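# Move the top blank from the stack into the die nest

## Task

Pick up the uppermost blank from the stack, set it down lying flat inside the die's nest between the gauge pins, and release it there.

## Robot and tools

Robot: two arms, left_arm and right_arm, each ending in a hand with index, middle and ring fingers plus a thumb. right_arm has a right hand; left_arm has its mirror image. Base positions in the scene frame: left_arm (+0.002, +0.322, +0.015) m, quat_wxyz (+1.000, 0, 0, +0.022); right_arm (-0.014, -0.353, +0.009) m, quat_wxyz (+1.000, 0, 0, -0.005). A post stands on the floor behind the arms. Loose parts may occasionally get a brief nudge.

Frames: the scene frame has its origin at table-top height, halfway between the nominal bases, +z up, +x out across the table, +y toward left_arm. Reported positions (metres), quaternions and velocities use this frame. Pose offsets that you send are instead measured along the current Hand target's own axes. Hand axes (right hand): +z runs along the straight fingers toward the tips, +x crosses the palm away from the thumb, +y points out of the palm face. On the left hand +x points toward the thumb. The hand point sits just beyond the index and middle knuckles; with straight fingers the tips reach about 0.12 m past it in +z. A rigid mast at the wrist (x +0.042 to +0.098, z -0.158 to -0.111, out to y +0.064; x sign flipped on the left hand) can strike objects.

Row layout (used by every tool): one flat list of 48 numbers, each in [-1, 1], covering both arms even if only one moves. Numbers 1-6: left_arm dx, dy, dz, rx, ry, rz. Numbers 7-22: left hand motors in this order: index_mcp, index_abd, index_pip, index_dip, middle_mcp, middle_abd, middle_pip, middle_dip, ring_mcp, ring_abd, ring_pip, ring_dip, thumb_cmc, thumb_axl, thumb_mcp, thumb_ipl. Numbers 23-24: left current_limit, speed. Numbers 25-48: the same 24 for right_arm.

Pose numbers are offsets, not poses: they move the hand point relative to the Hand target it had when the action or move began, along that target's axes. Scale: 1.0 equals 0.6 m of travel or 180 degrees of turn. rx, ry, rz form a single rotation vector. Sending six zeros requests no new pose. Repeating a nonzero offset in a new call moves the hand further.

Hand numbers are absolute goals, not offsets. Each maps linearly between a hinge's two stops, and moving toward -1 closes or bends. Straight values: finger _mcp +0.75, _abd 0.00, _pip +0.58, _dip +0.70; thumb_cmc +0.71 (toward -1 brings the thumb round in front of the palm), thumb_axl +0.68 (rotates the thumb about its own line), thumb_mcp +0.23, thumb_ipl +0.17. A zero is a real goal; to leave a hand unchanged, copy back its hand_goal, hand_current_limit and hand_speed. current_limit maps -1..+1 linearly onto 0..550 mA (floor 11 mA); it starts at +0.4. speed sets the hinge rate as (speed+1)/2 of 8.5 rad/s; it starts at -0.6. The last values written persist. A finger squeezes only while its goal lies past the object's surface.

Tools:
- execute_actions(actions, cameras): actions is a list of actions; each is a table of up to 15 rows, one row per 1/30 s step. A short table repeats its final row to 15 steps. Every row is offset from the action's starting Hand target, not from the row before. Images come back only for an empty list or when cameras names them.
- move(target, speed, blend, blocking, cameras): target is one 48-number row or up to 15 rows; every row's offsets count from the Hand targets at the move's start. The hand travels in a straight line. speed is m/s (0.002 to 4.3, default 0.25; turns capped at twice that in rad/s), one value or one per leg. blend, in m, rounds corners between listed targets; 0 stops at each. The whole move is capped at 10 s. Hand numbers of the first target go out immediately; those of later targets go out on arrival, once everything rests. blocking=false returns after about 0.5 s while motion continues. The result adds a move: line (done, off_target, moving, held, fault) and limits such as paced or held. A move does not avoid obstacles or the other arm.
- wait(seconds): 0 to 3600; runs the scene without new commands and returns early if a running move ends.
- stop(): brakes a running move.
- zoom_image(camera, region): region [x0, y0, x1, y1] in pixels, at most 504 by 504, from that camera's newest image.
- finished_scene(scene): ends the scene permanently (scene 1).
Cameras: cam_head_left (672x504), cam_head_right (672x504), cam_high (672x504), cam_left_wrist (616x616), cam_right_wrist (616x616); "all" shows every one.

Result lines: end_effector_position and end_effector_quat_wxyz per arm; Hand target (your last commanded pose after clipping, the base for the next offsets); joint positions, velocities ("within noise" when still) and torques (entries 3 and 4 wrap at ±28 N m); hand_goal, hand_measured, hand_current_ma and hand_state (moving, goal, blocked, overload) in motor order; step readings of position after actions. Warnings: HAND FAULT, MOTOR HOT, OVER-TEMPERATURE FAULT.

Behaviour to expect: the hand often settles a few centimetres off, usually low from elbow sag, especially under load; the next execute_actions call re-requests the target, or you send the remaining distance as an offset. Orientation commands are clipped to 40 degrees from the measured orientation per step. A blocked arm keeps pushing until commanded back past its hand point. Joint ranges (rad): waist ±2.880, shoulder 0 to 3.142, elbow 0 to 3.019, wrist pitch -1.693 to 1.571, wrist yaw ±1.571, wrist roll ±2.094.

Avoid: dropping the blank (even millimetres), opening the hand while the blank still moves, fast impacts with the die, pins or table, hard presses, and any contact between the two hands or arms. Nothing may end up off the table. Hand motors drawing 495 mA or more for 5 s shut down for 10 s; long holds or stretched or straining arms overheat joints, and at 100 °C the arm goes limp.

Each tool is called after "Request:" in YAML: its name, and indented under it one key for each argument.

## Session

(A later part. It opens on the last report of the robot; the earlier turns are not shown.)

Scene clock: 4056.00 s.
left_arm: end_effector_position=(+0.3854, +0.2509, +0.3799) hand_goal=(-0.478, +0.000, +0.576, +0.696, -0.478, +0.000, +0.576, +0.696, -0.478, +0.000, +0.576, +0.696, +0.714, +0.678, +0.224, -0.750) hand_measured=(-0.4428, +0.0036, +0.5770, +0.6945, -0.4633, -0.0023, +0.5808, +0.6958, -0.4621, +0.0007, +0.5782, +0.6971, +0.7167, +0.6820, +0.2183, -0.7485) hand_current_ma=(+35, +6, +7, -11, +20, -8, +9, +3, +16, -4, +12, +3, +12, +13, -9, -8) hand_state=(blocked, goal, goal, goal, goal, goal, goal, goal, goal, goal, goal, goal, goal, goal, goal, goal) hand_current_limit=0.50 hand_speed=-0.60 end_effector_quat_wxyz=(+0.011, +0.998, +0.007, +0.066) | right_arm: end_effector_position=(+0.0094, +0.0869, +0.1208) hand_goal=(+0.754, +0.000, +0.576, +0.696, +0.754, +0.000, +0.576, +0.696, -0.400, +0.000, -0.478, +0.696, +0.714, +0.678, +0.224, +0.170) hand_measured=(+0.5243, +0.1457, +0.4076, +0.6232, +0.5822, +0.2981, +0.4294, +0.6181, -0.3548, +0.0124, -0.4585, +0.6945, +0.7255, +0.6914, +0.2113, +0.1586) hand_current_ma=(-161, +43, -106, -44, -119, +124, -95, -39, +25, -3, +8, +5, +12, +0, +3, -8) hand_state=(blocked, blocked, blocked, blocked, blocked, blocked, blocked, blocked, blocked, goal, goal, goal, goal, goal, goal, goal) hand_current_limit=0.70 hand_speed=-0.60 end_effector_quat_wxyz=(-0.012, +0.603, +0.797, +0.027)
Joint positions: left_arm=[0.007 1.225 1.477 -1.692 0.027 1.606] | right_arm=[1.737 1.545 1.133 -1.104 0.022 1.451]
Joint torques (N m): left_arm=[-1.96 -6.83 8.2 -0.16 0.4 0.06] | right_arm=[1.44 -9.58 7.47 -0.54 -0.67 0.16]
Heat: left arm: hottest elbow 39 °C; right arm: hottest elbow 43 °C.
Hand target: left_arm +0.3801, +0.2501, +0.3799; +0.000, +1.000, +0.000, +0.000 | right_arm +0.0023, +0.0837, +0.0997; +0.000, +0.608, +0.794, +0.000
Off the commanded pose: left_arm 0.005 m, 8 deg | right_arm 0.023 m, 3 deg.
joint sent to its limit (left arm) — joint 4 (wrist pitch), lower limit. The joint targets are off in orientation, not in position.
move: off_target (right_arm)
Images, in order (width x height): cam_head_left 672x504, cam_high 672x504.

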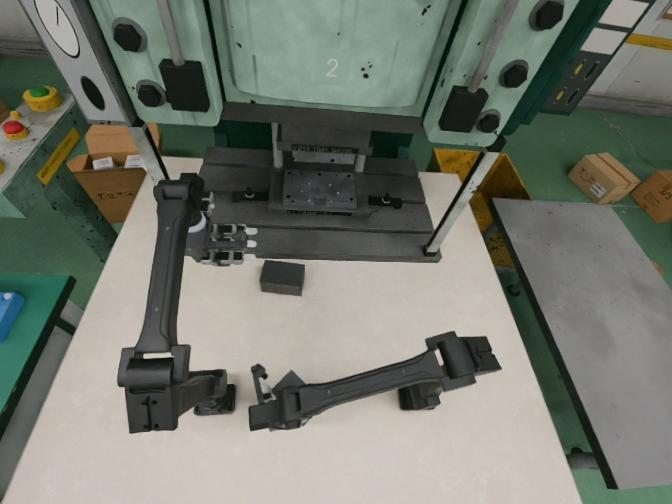

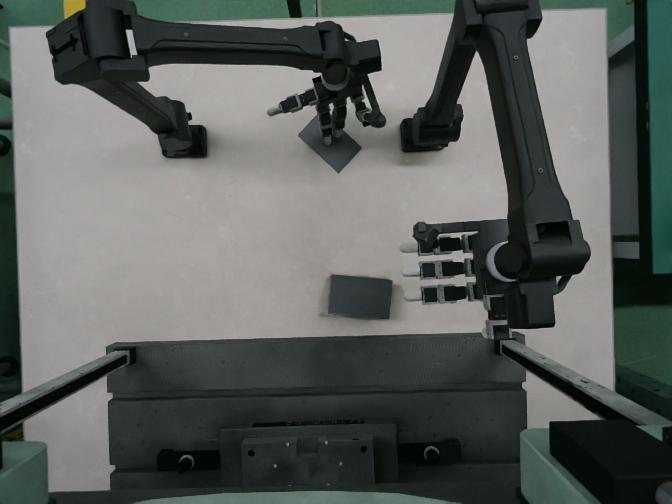

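Request:
move:
  target: [0,0,0,0,0,0,-0.479,0,0.576,0.696,-0.479,0,0.576,0.696,-0.479,0,0.576,0.696,0.714,0.678,0.2247,-0.751,0.5,-0.6,0.1291,-0.2242,0,0,0,0.0278,0.753,0,0.576,0.696,0.753,0,0.576,0.696,-0.40,0,-0.479,0.696,0.714,0.678,0.2247,0.17,0.7,-0.6]
  speed: 0.1
  cameras: ["cam_high"]

Request:
zoom_image:
  camera: "cam_high"
  region: [250, 0, 450, 200]

Scene clock: 4090.63 s.
left_arm: end_effector_position=(+0.3854, +0.2509, +0.3799) hand_goal=(-0.478, +0.000, +0.576, +0.696, -0.478, +0.000, +0.576, +0.696, -0.478, +0.000, +0.576, +0.696, +0.714, +0.678, +0.224, -0.750) hand_measured=(-0.4428, +0.0021, +0.5770, +0.6932, -0.4633, -0.0008, +0.5808, +0.6958, -0.4621, +0.0021, +0.5782, +0.6971, +0.7167, +0.6820, +0.2173, -0.7494) hand_current_ma=(+27, +7, +5, -6, +21, -9, +9, +4, +16, -5, +11, +1, +8, +13, -9, -7) hand_state=(blocked, goal, goal, goal, goal, goal, goal, goal, goal, goal, goal, goal, goal, goal, goal, goal) hand_current_limit=0.50 hand_speed=-0.60 end_effector_quat_wxyz=(+0.011, +0.998, +0.007, +0.066) | right_arm: end_effector_position=(-0.1378, +0.1237, +0.1212) hand_goal=(+0.754, +0.000, +0.576, +0.696, +0.754, +0.000, +0.576, +0.696, -0.400, +0.000, -0.478, +0.696, +0.714, +0.678, +0.224, +0.170) hand_measured=(+0.5159, +0.1311, +0.4012, +0.6181, +0.5677, +0.2849, +0.4191, +0.6142, -0.3548, +0.0124, -0.4585, +0.6932, +0.7255, +0.6914, +0.2113, +0.1586) hand_current_ma=(-174, +37, -102, -44, -122, +123, -100, -40, +28, -2, +7, -9, +15, +2, -3, -2) hand_state=(blocked, blocked, blocked, blocked, blocked, blocked, blocked, blocked, blocked, goal, goal, goal, goal, goal, goal, goal) hand_current_limit=0.70 hand_speed=-0.60 end_effector_quat_wxyz=(-0.013, +0.639, +0.769, +0.017)
Joint positions: left_arm=[0.007 1.225 1.477 -1.692 0.027 1.606] | right_arm=[2.001 1.758 1.41 -1.184 0.019 1.806]
Joint torques (N m): left_arm=[-1.2 -6.89 8.25 -0.24 0.42 0.06] | right_arm=[1.85 -12.92 8.34 -0.34 -0.6 0.14]
Heat: left arm: hottest elbow 39 °C; right arm: hottest elbow 41 °C.
Hand target: left_arm +0.3801, +0.2501, +0.3799; +0.000, +1.000, +0.000, +0.000 | right_arm -0.1479, +0.1234, +0.0997; +0.000, +0.642, +0.767, +0.000
Off the commanded pose: left_arm 0.005 m, 8 deg | right_arm 0.024 m, 3 deg.
joint sent to its limit (left arm) — joint 4 (wrist pitch), lower limit. The joint targets are off in orientation, not in position.
move: off_target (right_arm)

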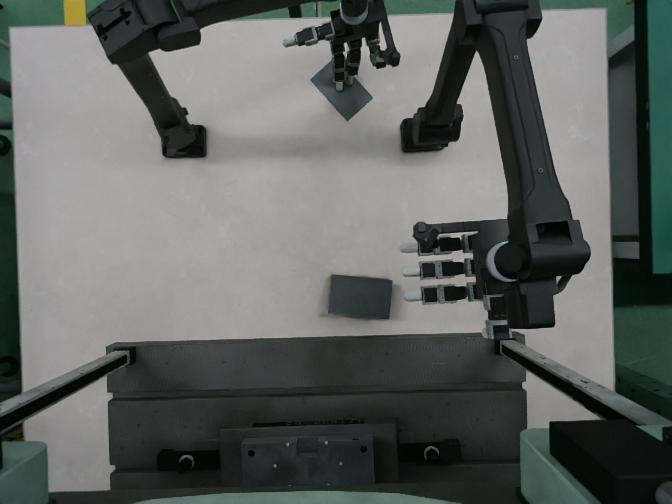

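Scaled by 2.520 from the camera's image (finer frame: 960x720).

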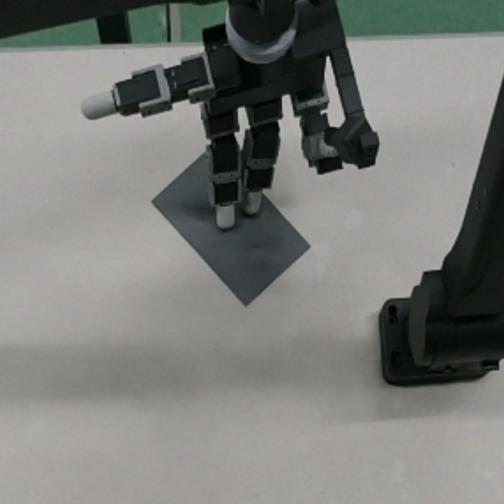

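Request:
move:
  target:
    - [0,0,0,0,0,0,-0.479,0,0.576,0.696,-0.479,0,0.576,0.696,-0.479,0,0.576,0.696,0.714,0.678,0.2247,-0.751,0.5,-0.6,-0.0333,0.045,-0.025,0,0,0,0.753,0,0.576,0.696,0.753,0,0.576,0.696,-0.40,0,-0.479,0.696,0.714,0.678,0.2247,0.17,0.7,-0.6]
    - [0,0,0,0,0,0,-0.479,0,0.576,0.696,-0.479,0,0.576,0.696,-0.479,0,0.576,0.696,0.714,0.678,0.2247,-0.751,0.5,-0.6,-0.0333,0.045,-0.18,0,0,0,0.753,0,0.576,0.696,0.753,0,0.576,0.696,-0.40,0,-0.479,0.696,0.714,0.678,0.2247,0.17,0.7,-0.6]
  speed: 0.08
  cameras: ["cam_high"]

Request:
zoom_image:
  camera: "cam_high"
  region: [250, 0, 450, 200]

Scene clock: 4110.73 s.
left_arm: end_effector_position=(+0.3854, +0.2509, +0.3799) hand_goal=(-0.478, +0.000, +0.576, +0.696, -0.478, +0.000, +0.576, +0.696, -0.478, +0.000, +0.576, +0.696, +0.714, +0.678, +0.224, -0.750) hand_measured=(-0.4441, +0.0036, +0.5770, +0.6932, -0.4621, -0.0008, +0.5808, +0.6958, -0.4621, +0.0021, +0.5782, +0.6971, +0.7167, +0.6830, +0.2183, -0.7494) hand_current_ma=(+35, +6, +5, -9, +20, -6, +11, +3, +16, -6, +6, +3, +15, +9, -11, -10) hand_state=(blocked, goal, goal, goal, goal, goal, goal, goal, goal, goal, goal, goal, goal, goal, goal, goal) hand_current_limit=0.50 hand_speed=-0.60 end_effector_quat_wxyz=(+0.011, +0.998, +0.007, +0.066) | right_arm: end_effector_position=(-0.1175, +0.0979, +0.1882) hand_goal=(+0.754, +0.000, +0.576, +0.696, +0.754, +0.000, +0.576, +0.696, -0.400, +0.000, -0.478, +0.696, +0.714, +0.678, +0.224, +0.170) hand_measured=(+0.7378, -0.0213, +0.5616, +0.6818, +0.7354, -0.0154, +0.5616, +0.6830, -0.3560, +0.0124, -0.4585, +0.6945, +0.7255, +0.6914, +0.2113, +0.1576) hand_current_ma=(-3, -12, -1, -12, -7, -3, -5, +1, +19, +4, +12, -5, +6, +5, +8, -10) hand_state=(goal, blocked, goal, goal, goal, goal, goal, goal, blocked, goal, goal, goal, goal, goal, goal, goal) hand_current_limit=0.70 hand_speed=-0.60 end_effector_quat_wxyz=(+0.018, +0.642, +0.766, -0.008)
Joint positions: left_arm=[0.007 1.225 1.477 -1.692 0.027 1.606] | right_arm=[1.978 1.684 1.489 -1.416 0.002 1.792]
Joint torques (N m): left_arm=[-1.61 -6.89 8.14 -0.31 0.42 0.06] | right_arm=[0.26 -17.44 10.44 -0.94 0.03 -0.11]
Heat: left arm: hottest elbow 39 °C; right arm: hottest elbow 40 °C.
Hand target: left_arm +0.3801, +0.2501, +0.3799; +0.000, +1.000, +0.000, +0.000 | right_arm -0.1178, +0.1084, +0.2076; +0.000, +0.642, +0.766, +0.000
Off the commanded pose: left_arm 0.005 m, 8 deg | right_arm 0.022 m, 2 deg.
joint sent to its limit (left arm) — joint 4 (wrist pitch), lower limit. The joint targets are off in orientation, not in position.
move: off_target (right_arm)

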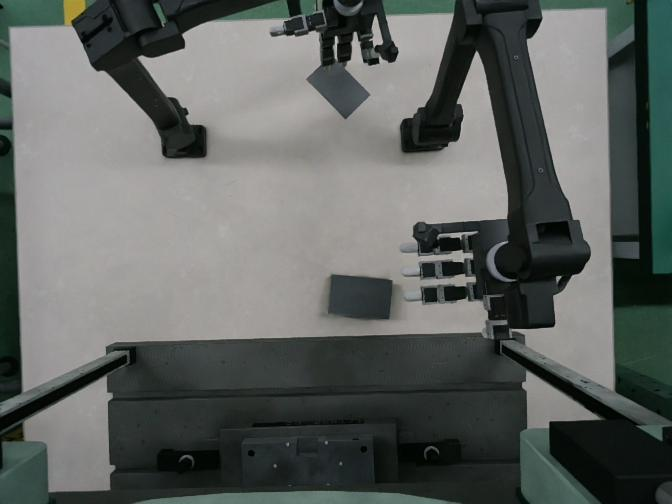

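Scaled by 2.520 from the camera's image (finer frame: 960x720).

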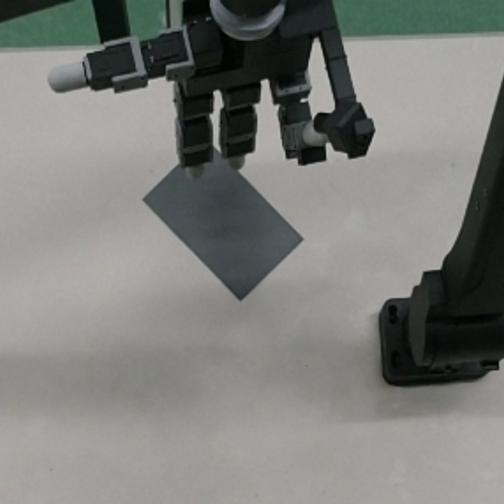

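Request:
move:
  target:
    - [0,0,0,0,0,0,-0.479,0,0.576,0.696,-0.479,0,0.576,0.696,-0.479,0,0.576,0.696,0.714,0.678,0.2247,-0.751,0.5,-0.6,0.06,-0.0333,0,0,0,-0.3333,0.753,0,0.576,0.696,0.753,0,0.576,0.696,-0.40,0,-0.479,0.696,0.714,0.678,0.2247,0.17,0.7,-0.6]
  speed: 0.2
  cameras: ["cam_high"]

Request:
zoom_image:
  camera: "cam_high"
  region: [250, 0, 450, 200]

Scene clock: 4126.13 s.
left_arm: end_effector_position=(+0.3854, +0.2509, +0.3799) hand_goal=(-0.478, +0.000, +0.576, +0.696, -0.478, +0.000, +0.576, +0.696, -0.478, +0.000, +0.576, +0.696, +0.714, +0.678, +0.224, -0.750) hand_measured=(-0.4428, +0.0021, +0.5770, +0.6932, -0.4621, -0.0008, +0.5808, +0.6958, -0.4621, +0.0021, +0.5782, +0.6971, +0.7167, +0.6830, +0.2183, -0.7485) hand_current_ma=(+30, +4, +5, -11, +21, -5, +3, +6, +19, -9, +7, +6, +12, +14, -12, -10) hand_state=(blocked, goal, goal, goal, goal, goal, goal, goal, goal, goal, goal, goal, goal, goal, goal, goal) hand_current_limit=0.50 hand_speed=-0.60 end_effector_quat_wxyz=(+0.011, +0.998, +0.007, +0.066) | right_arm: end_effector_position=(-0.1450, +0.1374, +0.1998) hand_goal=(+0.754, +0.000, +0.576, +0.696, +0.754, +0.000, +0.576, +0.696, -0.400, +0.000, -0.478, +0.696, +0.714, +0.678, +0.224, +0.170) hand_measured=(+0.7366, -0.0213, +0.5616, +0.6830, +0.7354, -0.0169, +0.5629, +0.6818, -0.3548, +0.0124, -0.4598, +0.6945, +0.7205, +0.6925, +0.2113, +0.1586) hand_current_ma=(+0, -12, +2, -11, +2, -9, -8, -2, +22, +2, +11, -6, +6, +3, +0, -6) hand_state=(goal, blocked, goal, goal, goal, goal, goal, goal, blocked, goal, goal, goal, goal, goal, goal, goal) hand_current_limit=0.70 hand_speed=-0.60 end_effector_quat_wxyz=(+0.009, +0.176, +0.984, -0.011)
Joint positions: left_arm=[0.007 1.225 1.477 -1.692 0.027 1.606] | right_arm=[1.993 1.567 1.383 -1.416 0.002 0.766]
Joint torques (N m): left_arm=[-1.38 -6.65 8.18 -0.18 0.4 0.04] | right_arm=[-0.09 -16.32 7.41 0.24 0.09 -0.14]
Heat: left arm: hottest elbow 39 °C; right arm: hottest elbow 40 °C.
Hand target: left_arm +0.3801, +0.2501, +0.3799; +0.000, +1.000, +0.000, +0.000 | right_arm -0.1437, +0.1404, +0.2077; +0.000, +0.173, +0.985, +0.000
Off the commanded pose: left_arm 0.005 m, 8 deg | right_arm 0.008 m, 2 deg.
joint sent to its limit (left arm) — joint 4 (wrist pitch), lower limit. The joint targets are off in orientation, not in position.
move: done

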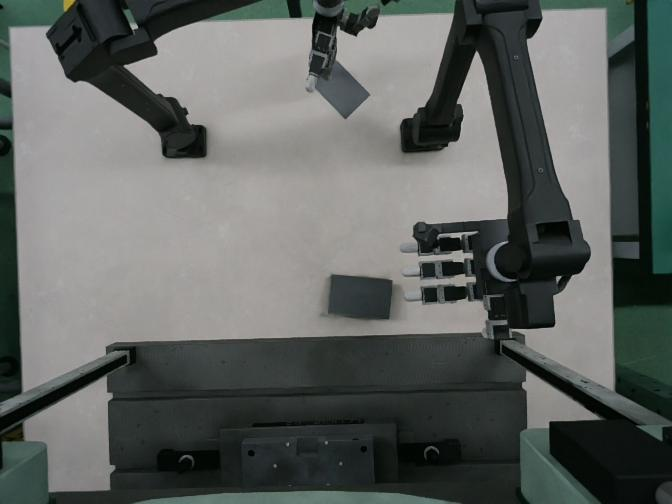

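Scaled by 2.520 from the camera's image (finer frame: 960x720).

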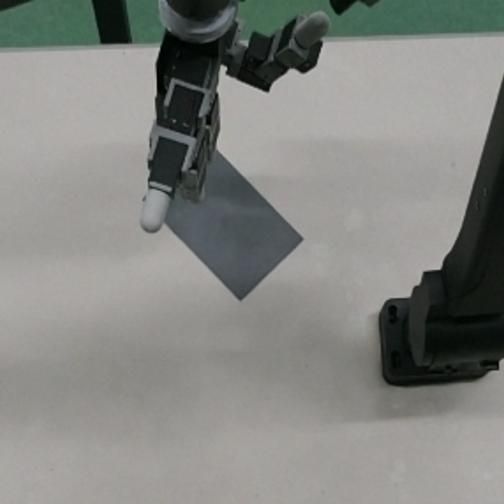

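Request:
move:
  target:
    - [0,0,0,0,0,0,-0.479,0,0.576,0.696,-0.479,0,0.576,0.696,-0.479,0,0.576,0.696,0.714,0.678,0.2247,-0.751,0.5,-0.6,0,0,0.193,0,0,0,0.753,0,0.576,0.696,0.753,0,0.576,0.696,-0.40,0,-0.479,0.696,0.714,0.678,0.2247,0.17,0.7,-0.6]
    - [0,0,0,0,0,0,-0.479,0,0.576,0.696,-0.479,0,0.576,0.696,-0.479,0,0.576,0.696,0.714,0.678,0.2247,-0.751,0.5,-0.6,0.033,0.0015,0.193,0,0,0.1667,0.753,0,0.576,0.696,0.753,0,0.576,0.696,-0.40,0,-0.479,0.696,0.714,0.678,0.2247,0.17,0.7,-0.6]
    - [0,0,0,0,0,0,-0.479,0,0.576,0.696,-0.479,0,0.576,0.696,-0.479,0,0.576,0.696,0.714,0.678,0.2247,-0.751,0.5,-0.6,0.083,-0.0273,0.193,0,0,0.3333,0.753,0,0.576,0.696,0.753,0,0.576,0.696,-0.40,0,-0.479,0.696,0.714,0.678,0.2247,0.17,0.7,-0.6]
  speed: [0.08,0.12,0.12]
  blend: [0,0.02,0]
  cameras: ["cam_high"]

Request:
zoom_image:
  camera: "cam_high"
  region: [250, 0, 450, 200]

Scene clock: 4161.33 s.
left_arm: end_effector_position=(+0.3854, +0.2509, +0.3799) hand_goal=(-0.478, +0.000, +0.576, +0.696, -0.478, +0.000, +0.576, +0.696, -0.478, +0.000, +0.576, +0.696, +0.714, +0.678, +0.224, -0.750) hand_measured=(-0.4428, +0.0021, +0.5770, +0.6932, -0.4633, -0.0008, +0.5808, +0.6958, -0.4621, +0.0021, +0.5782, +0.6971, +0.7167, +0.6830, +0.2173, -0.7485) hand_current_ma=(+32, +4, +6, -13, +18, -5, +9, -1, +20, -5, +7, +3, +11, +19, -12, -8) hand_state=(blocked, goal, goal, goal, goal, goal, goal, goal, goal, goal, goal, goal, goal, goal, goal, goal) hand_current_limit=0.50 hand_speed=-0.60 end_effector_quat_wxyz=(+0.011, +0.998, +0.007, +0.066) | right_arm: end_effector_position=(-0.1849, +0.1450, +0.1253) hand_goal=(+0.754, +0.000, +0.576, +0.696, +0.754, +0.000, +0.576, +0.696, -0.400, +0.000, -0.478, +0.696, +0.714, +0.678, +0.224, +0.170) hand_measured=(+0.5629, +0.2497, +0.4307, +0.6334, +0.6039, +0.2410, +0.4435, +0.6295, -0.3524, +0.0153, -0.4585, +0.6945, +0.7217, +0.6914, +0.2104, +0.1586) hand_current_ma=(-131, +103, -82, -38, -103, +95, -87, -33, +19, +0, +9, +4, +13, +8, -1, -10) hand_state=(blocked, blocked, blocked, blocked, blocked, blocked, blocked, blocked, blocked, goal, goal, goal, goal, goal, goal, goal) hand_current_limit=0.70 hand_speed=-0.60 end_effector_quat_wxyz=(-0.024, +0.640, +0.768, +0.019)
Joint positions: left_arm=[0.007 1.225 1.477 -1.692 0.027 1.606] | right_arm=[2.06 1.84 1.541 -1.213 0.017 1.869]
Joint torques (N m): left_arm=[-1.49 -6.89 8.16 -0.21 0.41 0.04] | right_arm=[2.32 -13.22 7.92 -0.17 -0.52 0.17]
Heat: left arm: hottest elbow 39 °C; right arm: hottest elbow 40 °C.
Hand target: left_arm +0.3801, +0.2501, +0.3799; +0.000, +1.000, +0.000, +0.000 | right_arm -0.1962, +0.1420, +0.0918; +0.000, +0.642, +0.767, +0.000
Off the commanded pose: left_arm 0.005 m, 8 deg | right_arm 0.035 m, 4 deg.
joint sent to its limit (left arm) — joint 4 (wrist pitch), lower limit. The joint targets are off in orientation, not in position.
move: off_target (right_arm)

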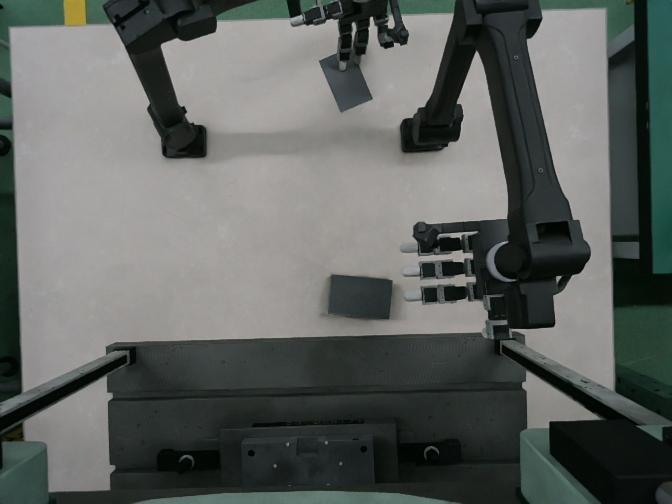

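Scaled by 2.520 from the camera's image (finer frame: 960x720).

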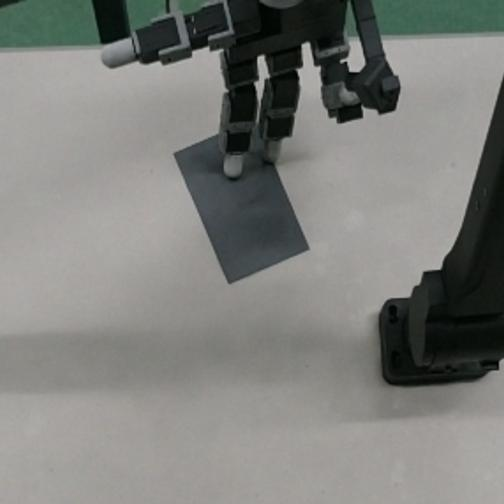

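Request:
move:
  target:
    - [0,0,0,0,0,0,-0.479,0,0.576,0.696,-0.479,0,0.576,0.696,-0.479,0,0.576,0.696,0.714,0.678,0.2247,-0.751,0.5,-0.6,-0.0415,0.0435,-0.033,0,0,0,0.753,0,0.576,0.696,0.753,0,0.576,0.696,-0.40,0,-0.479,0.696,0.714,0.678,0.2247,0.17,0.7,-0.6]
    - [0,0,0,0,0,0,-0.479,0,0.576,0.696,-0.479,0,0.576,0.696,-0.479,0,0.576,0.696,0.714,0.678,0.2247,-0.751,0.5,-0.6,-0.0415,0.0435,-0.14,0,0,0,0.753,0,0.576,0.696,0.753,0,0.576,0.696,-0.40,0,-0.479,0.696,0.714,0.678,0.2247,0.17,0.7,-0.6]
    - [0,0,0,0,0,0,-0.479,0,0.576,0.696,-0.479,0,0.576,0.696,-0.479,0,0.576,0.696,0.714,0.678,0.2247,-0.751,0.5,-0.6,-0.0737,0.1704,-0.14,0,0,0,0.753,0,0.576,0.696,0.753,0,0.576,0.696,-0.40,0,-0.479,0.696,0.714,0.678,0.2247,0.17,0.7,-0.6]
  speed: [0.08,0.15,0.15]
  cameras: ["cam_high"]

Request:
zoom_image:
  camera: "cam_high"
  region: [250, 0, 450, 200]

Scene clock: 4194.33 s.
left_arm: end_effector_position=(+0.3854, +0.2509, +0.3799) hand_goal=(-0.478, +0.000, +0.576, +0.696, -0.478, +0.000, +0.576, +0.696, -0.478, +0.000, +0.576, +0.696, +0.714, +0.678, +0.224, -0.750) hand_measured=(-0.4441, +0.0021, +0.5770, +0.6945, -0.4633, -0.0008, +0.5821, +0.6958, -0.4609, +0.0021, +0.5782, +0.6971, +0.7167, +0.6830, +0.2173, -0.7494) hand_current_ma=(+37, +7, +7, -12, +23, -9, +10, -3, +19, -1, +8, +6, +2, +12, -9, -8) hand_state=(blocked, goal, goal, goal, goal, goal, goal, goal, goal, goal, goal, goal, goal, goal, goal, goal) hand_current_limit=0.50 hand_speed=-0.60 end_effector_quat_wxyz=(+0.011, +0.998, +0.007, +0.066) | right_arm: end_effector_position=(-0.0854, +0.1133, +0.1710) hand_goal=(+0.754, +0.000, +0.576, +0.696, +0.754, +0.000, +0.576, +0.696, -0.400, +0.000, -0.478, +0.696, +0.714, +0.678, +0.224, +0.170) hand_measured=(+0.7378, -0.0096, +0.5616, +0.6818, +0.7354, -0.0154, +0.5616, +0.6830, -0.3536, +0.0124, -0.4585, +0.6932, +0.7205, +0.6925, +0.2094, +0.1586) hand_current_ma=(+8, -13, -3, -4, -5, -5, -9, -6, +24, +5, +11, -5, +13, +4, +2, -3) hand_state=(goal, goal, goal, goal, goal, goal, goal, goal, blocked, goal, goal, goal, goal, goal, goal, goal) hand_current_limit=0.70 hand_speed=-0.60 end_effector_quat_wxyz=(+0.011, +0.648, +0.761, -0.006)
Joint positions: left_arm=[0.007 1.225 1.477 -1.692 0.027 1.606] | right_arm=[1.905 1.695 1.459 -1.36 0.001 1.735]
Joint torques (N m): left_arm=[-1.38 -6.53 8.02 -0.18 0.4 0.02] | right_arm=[1.44 -17.9 7.3 0.1 0.07 -0.12]
Heat: left arm: hottest elbow 39 °C; right arm: hottest elbow 41 °C.
Hand target: left_arm +0.3801, +0.2501, +0.3799; +0.000, +1.000, +0.000, +0.000 | right_arm -0.0878, +0.1164, +0.1759; +0.000, +0.642, +0.766, +0.000
Off the commanded pose: left_arm 0.005 m, 8 deg | right_arm 0.006 m, 2 deg.
joint sent to its limit (left arm) — joint 4 (wrist pitch), lower limit. The joint targets are off in orientation, not in position.
move: done

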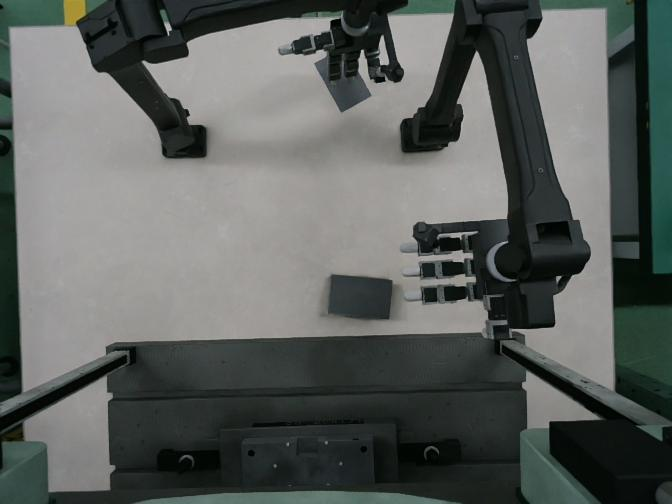

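Scaled by 2.520 from the camera's image (finer frame: 960x720).

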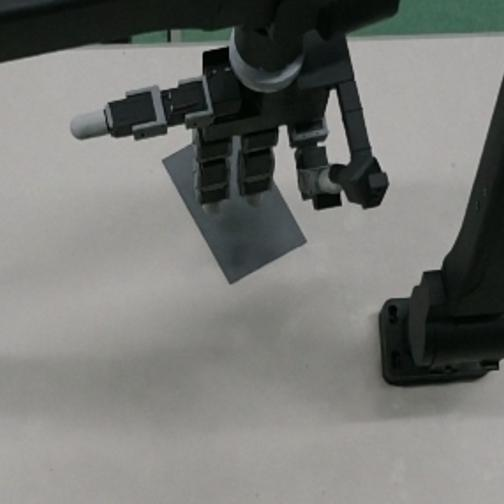

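Request:
move:
  target:
    - [0,0,0,0,0,0,-0.479,0,0.576,0.696,-0.479,0,0.576,0.696,-0.479,0,0.576,0.696,0.714,0.678,0.2247,-0.751,0.5,-0.6,0,0,0.14,0,0,0,0.753,0,0.576,0.696,0.753,0,0.576,0.696,-0.40,0,-0.479,0.696,0.714,0.678,0.2247,0.17,0.7,-0.6]
    - [0,0,0,0,0,0,-0.479,0,0.576,0.696,-0.479,0,0.576,0.696,-0.479,0,0.576,0.696,0.714,0.678,0.2247,-0.751,0.5,-0.6,0.1605,-0.266,0.14,0,0,0.0556,0.753,0,0.576,0.696,0.753,0,0.576,0.696,-0.40,0,-0.479,0.696,0.714,0.678,0.2247,0.17,0.7,-0.6]
  speed: [0.08,0.1]
  cameras: ["cam_high"]

Request:
zoom_image:
  camera: "cam_high"
  region: [250, 0, 450, 200]

Scene clock: 4212.80 s.
left_arm: end_effector_position=(+0.3854, +0.2509, +0.3799) hand_goal=(-0.478, +0.000, +0.576, +0.696, -0.478, +0.000, +0.576, +0.696, -0.478, +0.000, +0.576, +0.696, +0.714, +0.678, +0.224, -0.750) hand_measured=(-0.4428, +0.0021, +0.5770, +0.6945, -0.4621, -0.0008, +0.5821, +0.6958, -0.4621, +0.0021, +0.5782, +0.6971, +0.7167, +0.6830, +0.2183, -0.7485) hand_current_ma=(+33, +6, +7, -10, +22, -3, +7, -1, +25, -3, +6, +7, +13, +13, -11, -5) hand_state=(blocked, goal, goal, goal, goal, goal, goal, goal, goal, goal, goal, goal, goal, goal, goal, goal) hand_current_limit=0.50 hand_speed=-0.60 end_effector_quat_wxyz=(+0.011, +0.998, +0.007, +0.066) | right_arm: end_effector_position=(-0.2502, +0.1849, +0.1255) hand_goal=(+0.754, +0.000, +0.576, +0.696, +0.754, +0.000, +0.576, +0.696, -0.400, +0.000, -0.478, +0.696, +0.714, +0.678, +0.224, +0.170) hand_measured=(+0.5400, +0.1853, +0.4127, +0.6232, +0.5605, +0.0549, +0.4127, +0.6130, -0.3524, +0.0139, -0.4598, +0.6945, +0.7255, +0.6914, +0.2094, +0.1576) hand_current_ma=(-155, +67, -95, -44, -138, +18, -102, -40, +24, +8, +14, +1, +8, +6, -4, -6) hand_state=(blocked, blocked, blocked, blocked, blocked, blocked, blocked, blocked, blocked, goal, goal, goal, goal, goal, goal, goal) hand_current_limit=0.70 hand_speed=-0.60 end_effector_quat_wxyz=(-0.022, +0.704, +0.710, +0.014)
Joint positions: left_arm=[0.007 1.225 1.477 -1.692 0.027 1.606] | right_arm=[2.107 2.053 1.873 -1.341 0.016 2.089]
Joint torques (N m): left_arm=[-1.38 -6.95 8.2 -0.17 0.4 0.08] | right_arm=[1.79 -16.91 8.7 -0.23 -0.5 0.11]
Heat: left arm: hottest elbow 39 °C; right arm: hottest elbow 40 °C.
Hand target: left_arm +0.3801, +0.2501, +0.3799; +0.000, +1.000, +0.000, +0.000 | right_arm -0.2616, +0.1833, +0.0919; +0.000, +0.707, +0.708, +0.000
Off the commanded pose: left_arm 0.005 m, 8 deg | right_arm 0.036 m, 3 deg.
joint sent to its limit (left arm) — joint 4 (wrist pitch), lower limit. The joint targets are off in orientation, not in position.
move: off_target (right_arm)

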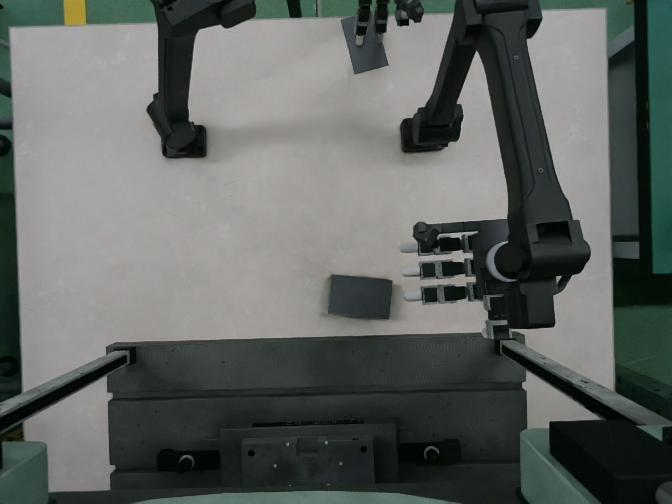

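Scaled by 2.520 from the camera's image (finer frame: 960x720).

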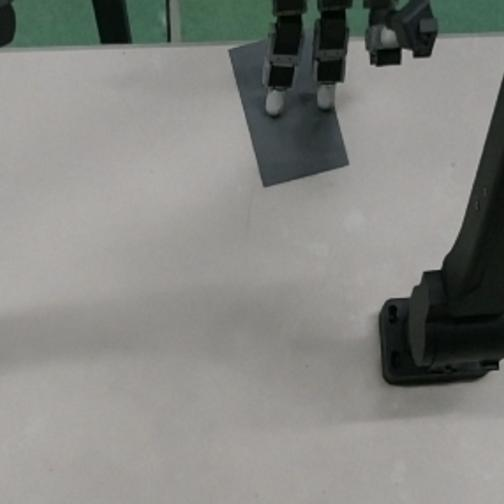

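Request:
move:
  target: [0,0,0,0,0,0,-0.479,0,0.576,0.696,-0.479,0,0.576,0.696,-0.479,0,0.576,0.696,0.714,0.678,0.2247,-0.751,0.5,-0.6,0,-0.0717,0,0,0,0,0.753,0,0.576,0.696,0.753,0,0.576,0.696,-0.40,0,-0.479,0.696,0.714,0.678,0.2247,0.17,0.7,-0.6]
  speed: 0.06
  cameras: ["cam_high"]

Request:
zoom_image:
  camera: "cam_high"
  region: [300, 0, 420, 120]

Scene clock: 4232.23 s.
left_arm: end_effector_position=(+0.3854, +0.2509, +0.3799) hand_goal=(-0.478, +0.000, +0.576, +0.696, -0.478, +0.000, +0.576, +0.696, -0.478, +0.000, +0.576, +0.696, +0.714, +0.678, +0.224, -0.750) hand_measured=(-0.4428, +0.0021, +0.5770, +0.6932, -0.4621, -0.0008, +0.5808, +0.6958, -0.4621, +0.0021, +0.5782, +0.6971, +0.7167, +0.6830, +0.2173, -0.7494) hand_current_ma=(+32, +5, +10, -7, +20, -6, +3, -3, +18, -5, +10, +3, +9, +11, -13, -6) hand_state=(blocked, goal, goal, goal, goal, goal, goal, goal, goal, goal, goal, goal, goal, goal, goal, goal) hand_current_limit=0.50 hand_speed=-0.60 end_effector_quat_wxyz=(+0.011, +0.998, +0.007, +0.066) | right_arm: end_effector_position=(-0.2914, +0.1865, +0.1260) hand_goal=(+0.754, +0.000, +0.576, +0.696, +0.754, +0.000, +0.576, +0.696, -0.400, +0.000, -0.478, +0.696, +0.714, +0.678, +0.224, +0.170) hand_measured=(+0.5400, +0.1252, +0.4050, +0.6206, +0.5605, -0.0008, +0.4114, +0.6155, -0.3524, +0.0124, -0.4598, +0.6932, +0.7242, +0.6914, +0.2104, +0.1586) hand_current_ma=(-154, +37, -107, -40, -143, -1, -106, -42, +22, +4, +10, -8, +16, +0, -1, -9) hand_state=(blocked, blocked, blocked, blocked, blocked, goal, blocked, blocked, blocked, goal, goal, goal, goal, goal, goal, goal) hand_current_limit=0.70 hand_speed=-0.60 end_effector_quat_wxyz=(-0.024, +0.690, +0.723, +0.008)
Joint positions: left_arm=[0.007 1.225 1.477 -1.692 0.027 1.606] | right_arm=[2.16 2.112 1.973 -1.381 0.005 2.103]
Joint torques (N m): left_arm=[-1.38 -7 8.16 -0.09 0.4 0.05] | right_arm=[2.2 -17.67 8.98 -0.29 -0.54 0.14]
Heat: left arm: hottest elbow 39 °C; right arm: hottest elbow 41 °C.
Hand target: left_arm +0.3801, +0.2501, +0.3799; +0.000, +1.000, +0.000, +0.000 | right_arm -0.3048, +0.1833, +0.0918; +0.000, +0.707, +0.708, +0.000
Off the commanded pose: left_arm 0.005 m, 8 deg | right_arm 0.037 m, 4 deg.
joint sent to its limit (left arm) — joint 4 (wrist pitch), lower limit. The joint targets are off in orientation, not in position.
joint sent to its limit (right arm) — joint 6 (wrist roll), upper limit. The joint targets are off in orientation, not in position.
move: off_target (right_arm)

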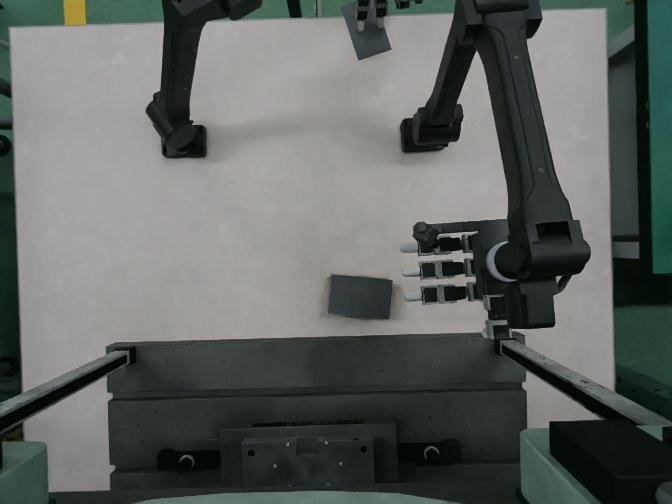

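Scaled by 4.200 from the camera's image (finer frame: 960x720).

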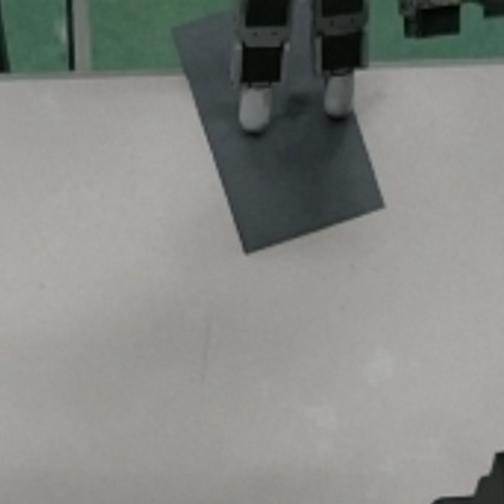

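Request:
move:
  target:
    - [0,0,0,0,0,0,-0.479,0,0.576,0.696,-0.479,0,0.576,0.696,-0.479,0,0.576,0.696,0.714,0.678,0.2247,-0.751,0.5,-0.6,-0.015,0.055,-0.033,0,0,0,0.753,0,0.576,0.696,0.753,0,0.576,0.696,-0.40,0,-0.479,0.696,0.714,0.678,0.2247,0.17,0.7,-0.6]
    - [0,0,0,0,0,0,-0.479,0,0.576,0.696,-0.479,0,0.576,0.696,-0.479,0,0.576,0.696,0.714,0.678,0.2247,-0.751,0.5,-0.6,-0.015,0.055,-0.2,0,0,0,0.753,0,0.576,0.696,0.753,0,0.576,0.696,-0.40,0,-0.479,0.696,0.714,0.678,0.2247,0.17,0.7,-0.6]
  speed: [0.06,0.15]
  cameras: ["cam_high","cam_right_wrist"]

Request:
zoom_image:
  camera: "cam_high"
  region: [300, 0, 420, 120]

Scene clock: 4249.90 s.
left_arm: end_effector_position=(+0.3854, +0.2509, +0.3799) hand_goal=(-0.478, +0.000, +0.576, +0.696, -0.478, +0.000, +0.576, +0.696, -0.478, +0.000, +0.576, +0.696, +0.714, +0.678, +0.224, -0.750) hand_measured=(-0.4428, +0.0036, +0.5770, +0.6932, -0.4633, -0.0023, +0.5808, +0.6958, -0.4609, +0.0007, +0.5782, +0.6971, +0.7167, +0.6820, +0.2173, -0.7494) hand_current_ma=(+34, +7, +6, -9, +20, -7, +13, -5, +25, -2, +12, +5, +10, +15, -8, -9) hand_state=(blocked, goal, goal, goal, goal, goal, goal, goal, goal, goal, goal, goal, goal, goal, goal, goal) hand_current_limit=0.50 hand_speed=-0.60 end_effector_quat_wxyz=(+0.011, +0.998, +0.007, +0.066) | right_arm: end_effector_position=(-0.2714, +0.1683, +0.1980) hand_goal=(+0.754, +0.000, +0.576, +0.696, +0.754, +0.000, +0.576, +0.696, -0.400, +0.000, -0.478, +0.696, +0.714, +0.678, +0.224, +0.170) hand_measured=(+0.7378, +0.0051, +0.5616, +0.6830, +0.7354, -0.0140, +0.5616, +0.6843, -0.3536, +0.0139, -0.4585, +0.6932, +0.7242, +0.6914, +0.2113, +0.1586) hand_current_ma=(-2, -5, +3, -11, -7, -5, -11, +0, +27, +5, +14, -4, +12, +1, -2, -6) hand_state=(goal, goal, goal, goal, goal, goal, goal, goal, blocked, goal, goal, goal, goal, goal, goal, goal) hand_current_limit=0.70 hand_speed=-0.60 end_effector_quat_wxyz=(+0.013, +0.697, +0.716, -0.003)
Joint positions: left_arm=[0.007 1.225 1.477 -1.692 0.027 1.606] | right_arm=[2.146 2.081 2.1 -1.617 0 2.109]
Joint torques (N m): left_arm=[-1.38 -6.83 8.06 -0.09 0.4 0.05] | right_arm=[0.44 -22.89 10.47 -0.95 0.02 0.09]
Heat: left arm: hottest elbow 39 °C; right arm: hottest elbow 42 °C.
Hand target: left_arm +0.3801, +0.2501, +0.3799; +0.000, +1.000, +0.000, +0.000 | right_arm -0.2717, +0.1742, +0.2118; +0.000, +0.707, +0.708, +0.000
Off the commanded pose: left_arm 0.005 m, 8 deg | right_arm 0.015 m, 2 deg.
joint sent to its limit (left arm) — joint 4 (wrist pitch), lower limit. The joint targets are off in orientation, not in position.
joint sent to its limit (right arm) — joint 6 (wrist roll), upper limit. The joint targets still meet the commanded pose.
move: off_target (right_arm)

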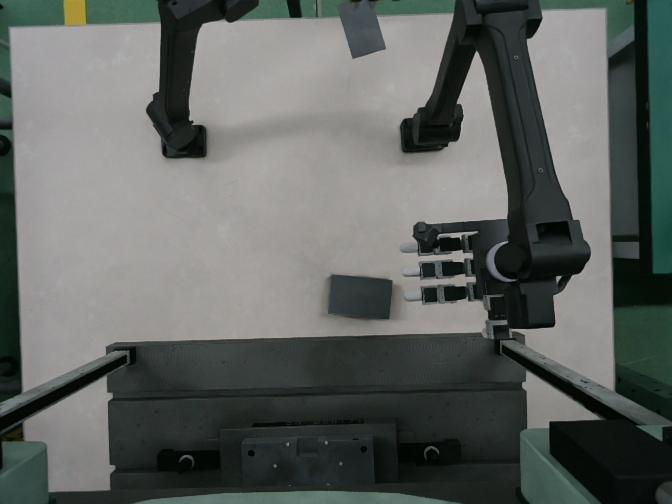

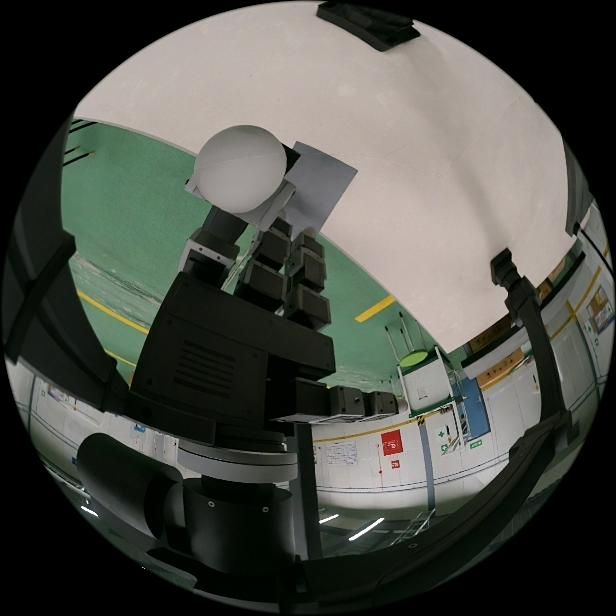

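Scaled by 4.200 from the camera's image (finer frame: 960x720).

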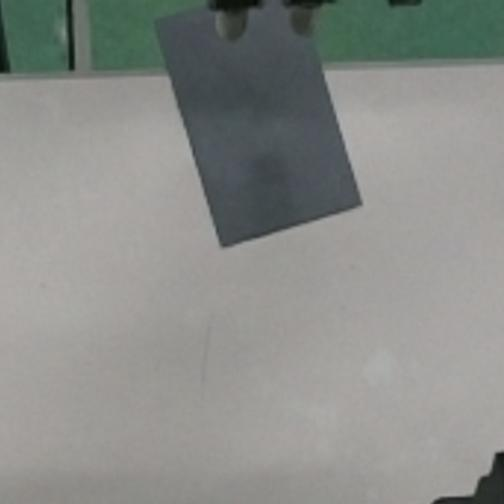

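Request:
zoom_image:
  camera: "cam_right_wrist"
  region: [60, 100, 500, 600]

Scaled by 1.008 from the camera's image (finer frame: 880x880).

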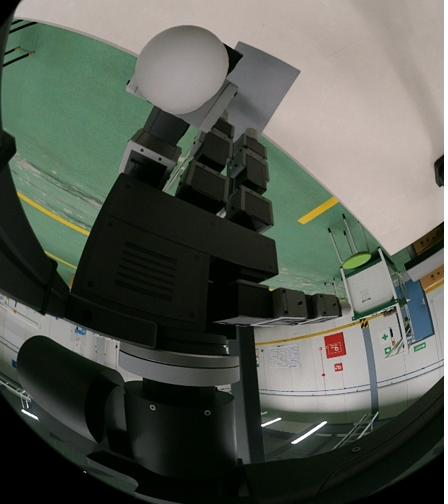

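Request:
move:
  target:
    - [0.16,-0.0833,0,0,0,0,-0.479,0,0.576,0.696,-0.479,0,0.576,0.696,-0.479,0,0.576,0.696,0.714,0.678,0.2247,-0.751,0.5,-0.6,-0.0408,0.0432,0,0,0,-0.0278,0.753,0,0.576,0.696,0.753,0,0.576,0.696,-0.40,0,-0.479,0.696,0.714,0.678,0.2247,0.17,0.7,-0.6]
  speed: 0.15
  cameras: ["cam_high"]

Request:
zoom_image:
  camera: "cam_high"
  region: [300, 0, 450, 150]

Scene clock: 4480.30 s.
left_arm: end_effector_position=(+0.4672, +0.2946, +0.3561) hand_goal=(-0.478, +0.000, +0.576, +0.696, -0.478, +0.000, +0.576, +0.696, -0.478, +0.000, +0.576, +0.696, +0.714, +0.678, +0.224, -0.750) hand_measured=(-0.4428, +0.0021, +0.5770, +0.6945, -0.4633, -0.0008, +0.5808, +0.6971, -0.4609, +0.0080, +0.5782, +0.6971, +0.7167, +0.6830, +0.2183, -0.7494) hand_current_ma=(+30, +7, +5, -7, +22, -6, +6, +0, +19, -2, +10, -2, +10, +9, -10, -9) hand_state=(blocked, goal, goal, goal, goal, goal, goal, goal, goal, goal, goal, goal, goal, goal, goal, goal) hand_current_limit=0.50 hand_speed=-0.60 end_effector_quat_wxyz=(+0.009, +0.999, +0.007, +0.033) | right_arm: end_effector_position=(-0.2510, +0.1447, +0.2043) hand_goal=(+0.754, +0.000, +0.576, +0.696, +0.754, +0.000, +0.576, +0.696, -0.400, +0.000, -0.478, +0.696, +0.714, +0.678, +0.224, +0.170) hand_measured=(+0.7378, +0.0021, +0.5629, +0.6818, +0.7366, -0.0154, +0.5616, +0.6843, -0.3524, +0.0124, -0.4585, +0.6945, +0.7242, +0.6914, +0.2104, +0.1586) hand_current_ma=(+2, +2, +0, -9, -2, -5, -5, +4, +24, +0, +10, -5, +8, +7, -5, -11) hand_state=(goal, goal, goal, goal, goal, goal, goal, goal, blocked, goal, goal, goal, goal, goal, goal, goal) hand_current_limit=0.70 hand_speed=-0.60 end_effector_quat_wxyz=(+0.013, +0.676, +0.737, -0.004)
Joint positions: left_arm=[0.095 1.476 1.663 -1.694 0.026 1.697] | right_arm=[2.145 1.971 1.941 -1.569 0 2.047]
Joint torques (N m): left_arm=[-0.91 -9.29 12.82 -0.2 0.35 0.07] | right_arm=[-0.09 -22.59 7.45 0.01 0.13 -0.13]
Heat: left arm: hottest elbow 39 °C; right arm: hottest elbow 44 °C.
Hand target: left_arm +0.4762, +0.3000, +0.3798; +0.000, +1.000, +0.000, +0.000 | right_arm -0.2458, +0.1498, +0.2119; +0.000, +0.675, +0.738, +0.000
Off the commanded pose: left_arm 0.026 m, 4 deg | right_arm 0.010 m, 2 deg.
joint sent to its limit (left arm) — joint 4 (wrist pitch), lower limit. The joint targets are off in orientation, not in position.
move: off_target (left_arm)

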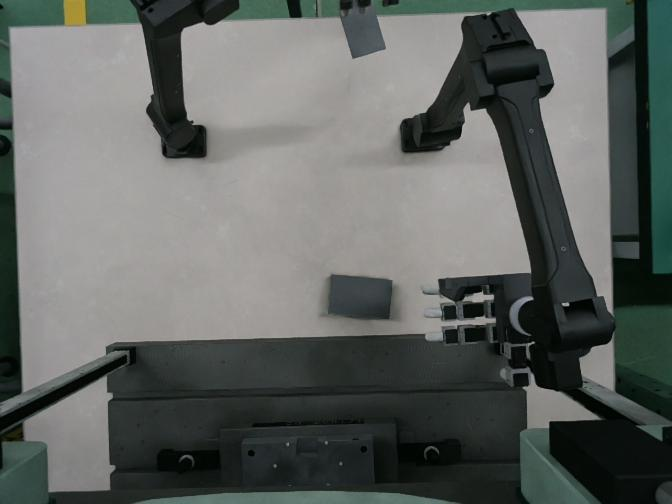

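Scaled by 3.360 from the camera's image (finer frame: 960x720).

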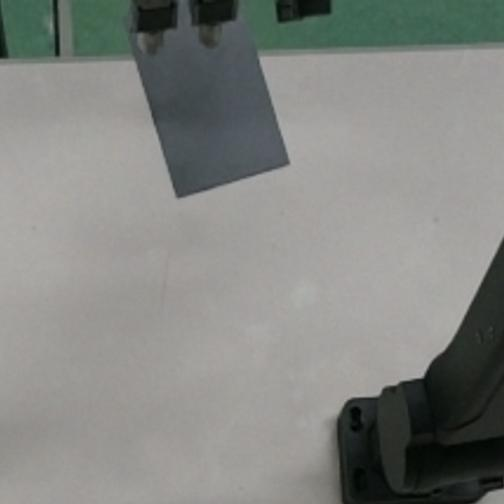

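Request:
move:
  target:
    - [0,0,0,0,0,0,-0.479,0,0.576,0.696,-0.479,0,0.576,0.696,-0.479,0,0.576,0.696,0.714,0.678,0.2247,-0.751,0.5,-0.6,0.0525,0.0515,0,0,0,0,0.753,0,0.576,0.696,0.753,0,0.576,0.696,-0.40,0,-0.479,0.696,0.714,0.678,0.2247,0.17,0.7,-0.6]
    - [0,0,0,0,0,0,-0.479,0,0.576,0.696,-0.479,0,0.576,0.696,-0.479,0,0.576,0.696,0.714,0.678,0.2247,-0.751,0.5,-0.6,0.0525,0.0515,0.15,0,0,0,0.753,0,0.576,0.696,0.753,0,0.576,0.696,-0.40,0,-0.479,0.696,0.714,0.678,0.2247,0.17,0.7,-0.6]
  speed: [0.1,0.06]
  cameras: ["cam_high"]

Request:
zoom_image:
  camera: "cam_high"
  region: [300, 0, 450, 150]

Scene clock: 4509.37 s.
left_arm: end_effector_position=(+0.4672, +0.2946, +0.3561) hand_goal=(-0.478, +0.000, +0.576, +0.696, -0.478, +0.000, +0.576, +0.696, -0.478, +0.000, +0.576, +0.696, +0.714, +0.678, +0.224, -0.750) hand_measured=(-0.4428, +0.0036, +0.5757, +0.6932, -0.4633, -0.0008, +0.5821, +0.6958, -0.4621, +0.0080, +0.5782, +0.6971, +0.7167, +0.6820, +0.2173, -0.7485) hand_current_ma=(+28, +4, +7, -7, +23, -6, +12, +5, +16, +0, +10, +6, +8, +13, -11, -9) hand_state=(blocked, goal, goal, goal, goal, goal, goal, goal, goal, goal, goal, goal, goal, goal, goal, goal) hand_current_limit=0.50 hand_speed=-0.60 end_effector_quat_wxyz=(+0.009, +0.999, +0.006, +0.033) | right_arm: end_effector_position=(-0.2164, +0.1828, +0.1388) hand_goal=(+0.754, +0.000, +0.576, +0.696, +0.754, +0.000, +0.576, +0.696, -0.400, +0.000, -0.478, +0.696, +0.714, +0.678, +0.224, +0.170) hand_measured=(+0.7366, +0.0168, +0.5616, +0.6830, +0.7342, -0.0037, +0.5616, +0.6830, -0.3524, +0.0139, -0.4585, +0.6932, +0.7230, +0.6914, +0.2104, +0.1586) hand_current_ma=(-6, -3, +4, -13, -2, -10, +0, +0, +25, +0, +13, +1, +5, +7, -10, -13) hand_state=(goal, goal, goal, goal, goal, moving, goal, goal, blocked, goal, goal, goal, goal, goal, goal, goal) hand_current_limit=0.70 hand_speed=-0.60 end_effector_quat_wxyz=(-0.007, +0.680, +0.733, +0.003)
Joint positions: left_arm=[0.095 1.476 1.663 -1.694 0.026 1.697] | right_arm=[2.064 2.007 1.832 -1.381 0.001 1.979]
Joint torques (N m): left_arm=[-1.08 -9.58 12.81 -0.31 0.33 0.1] | right_arm=[0.67 -20.01 6.52 0.34 0.05 -0.14]
Heat: left arm: hottest elbow 41 °C; right arm: hottest elbow 44 °C.
Hand target: left_arm +0.4761, +0.3000, +0.3798; +0.000, +1.000, +0.000, +0.000 | right_arm -0.2179, +0.1839, +0.1218; +0.000, +0.675, +0.738, +0.000
Off the commanded pose: left_arm 0.026 m, 4 deg | right_arm 0.017 m, 1 deg.
joint sent to its limit (left arm) — joint 4 (wrist pitch), lower limit. The joint targets are off in orientation, not in position.
move: off_target (right_arm)

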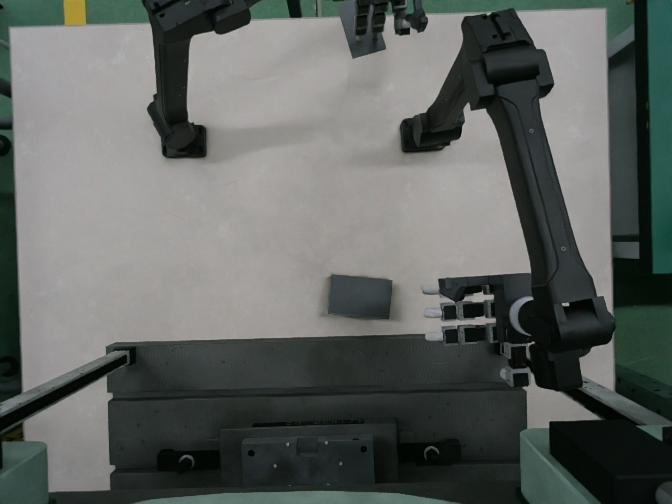

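Scaled by 3.360 from the camera's image (finer frame: 960x720).

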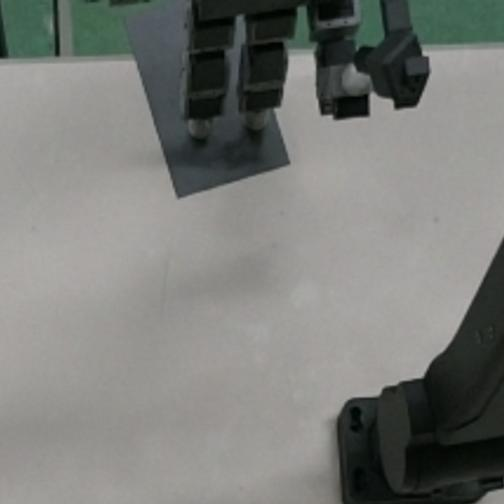

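Request:
move:
  target:
    - [0,0,0,0,0,0,-0.479,0,0.576,0.696,-0.479,0,0.576,0.696,-0.479,0,0.576,0.696,0.714,0.678,0.2247,-0.751,0.5,-0.6,0,0,0.05,0,0,0,0.753,0,0.576,0.696,0.753,0,0.576,0.696,-0.40,0,-0.479,0.696,0.714,0.678,0.2247,0.17,0.7,-0.6]
    - [0,0,0,0,0,0,-0.479,0,0.576,0.696,-0.479,0,0.576,0.696,-0.479,0,0.576,0.696,0.714,0.678,0.2247,-0.751,0.5,-0.6,0.18,0.041,0.05,0,0,-0.09,0.753,0,0.576,0.696,0.753,0,0.576,0.696,-0.40,0,-0.479,0.696,0.714,0.678,0.2247,0.17,0.7,-0.6]
  speed: [0.06,0.08]
  cameras: ["cam_high"]

Request:
zoom_image:
  camera: "cam_high"
  region: [300, 0, 450, 150]

Scene clock: 4523.20 s.
left_arm: end_effector_position=(+0.4672, +0.2946, +0.3561) hand_goal=(-0.478, +0.000, +0.576, +0.696, -0.478, +0.000, +0.576, +0.696, -0.478, +0.000, +0.576, +0.696, +0.714, +0.678, +0.224, -0.750) hand_measured=(-0.4428, +0.0036, +0.5770, +0.6932, -0.4621, -0.0008, +0.5821, +0.6958, -0.4609, +0.0080, +0.5782, +0.6971, +0.7167, +0.6820, +0.2183, -0.7485) hand_current_ma=(+35, +6, +10, -10, +21, -3, +10, +1, +17, -3, +6, +0, +10, +17, -11, -10) hand_state=(blocked, goal, goal, goal, goal, goal, goal, goal, goal, goal, goal, goal, goal, goal, goal, goal) hand_current_limit=0.50 hand_speed=-0.60 end_effector_quat_wxyz=(+0.009, +0.999, +0.006, +0.033) | right_arm: end_effector_position=(-0.2101, +0.2789, +0.1327) hand_goal=(+0.754, +0.000, +0.576, +0.696, +0.754, +0.000, +0.576, +0.696, -0.400, +0.000, -0.478, +0.696, +0.714, +0.678, +0.224, +0.170) hand_measured=(+0.8403, +0.3245, +0.6463, +0.7264, +0.8258, +0.2278, +0.6398, +0.7264, -0.3524, +0.0109, -0.4598, +0.6945, +0.7192, +0.6914, +0.2094, +0.1586) hand_current_ma=(+57, +139, +46, +7, +48, +96, +31, +12, +29, -1, +10, -5, +15, +4, -6, -10) hand_state=(blocked, blocked, blocked, blocked, blocked, blocked, blocked, blocked, blocked, goal, goal, goal, goal, goal, goal, goal) hand_current_limit=0.70 hand_speed=-0.60 end_effector_quat_wxyz=(-0.020, +0.564, +0.826, +0.007)
Joint positions: left_arm=[0.095 1.476 1.663 -1.694 0.026 1.697] | right_arm=[2.007 2.176 2.096 -1.451 -0.009 1.624]
Joint torques (N m): left_arm=[-0.62 -9.52 12.85 -0.2 0.32 0.07] | right_arm=[-0.91 -18.02 9.29 0.28 0.46 -0.17]
Heat: left arm: hottest elbow 42 °C; right arm: hottest elbow 43 °C.
Hand target: left_arm +0.4761, +0.3000, +0.3798; +0.000, +1.000, +0.000, +0.000 | right_arm -0.2028, +0.2937, +0.0918; +0.000, +0.564, +0.826, +0.000
Off the commanded pose: left_arm 0.026 m, 4 deg | right_arm 0.044 m, 2 deg.
joint sent to its limit (left arm) — joint 4 (wrist pitch), lower limit. The joint targets are off in orientation, not in position.
move: off_target (right_arm)

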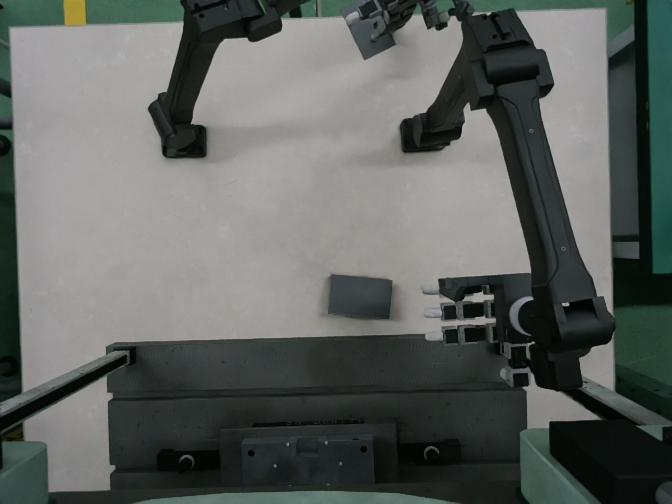

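Scaled by 3.360 from the camera's image (finer frame: 960x720).

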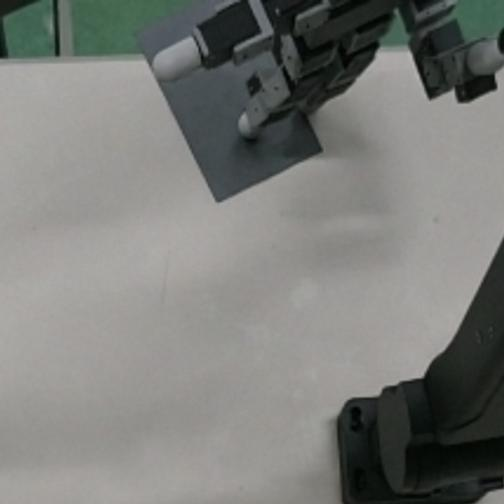

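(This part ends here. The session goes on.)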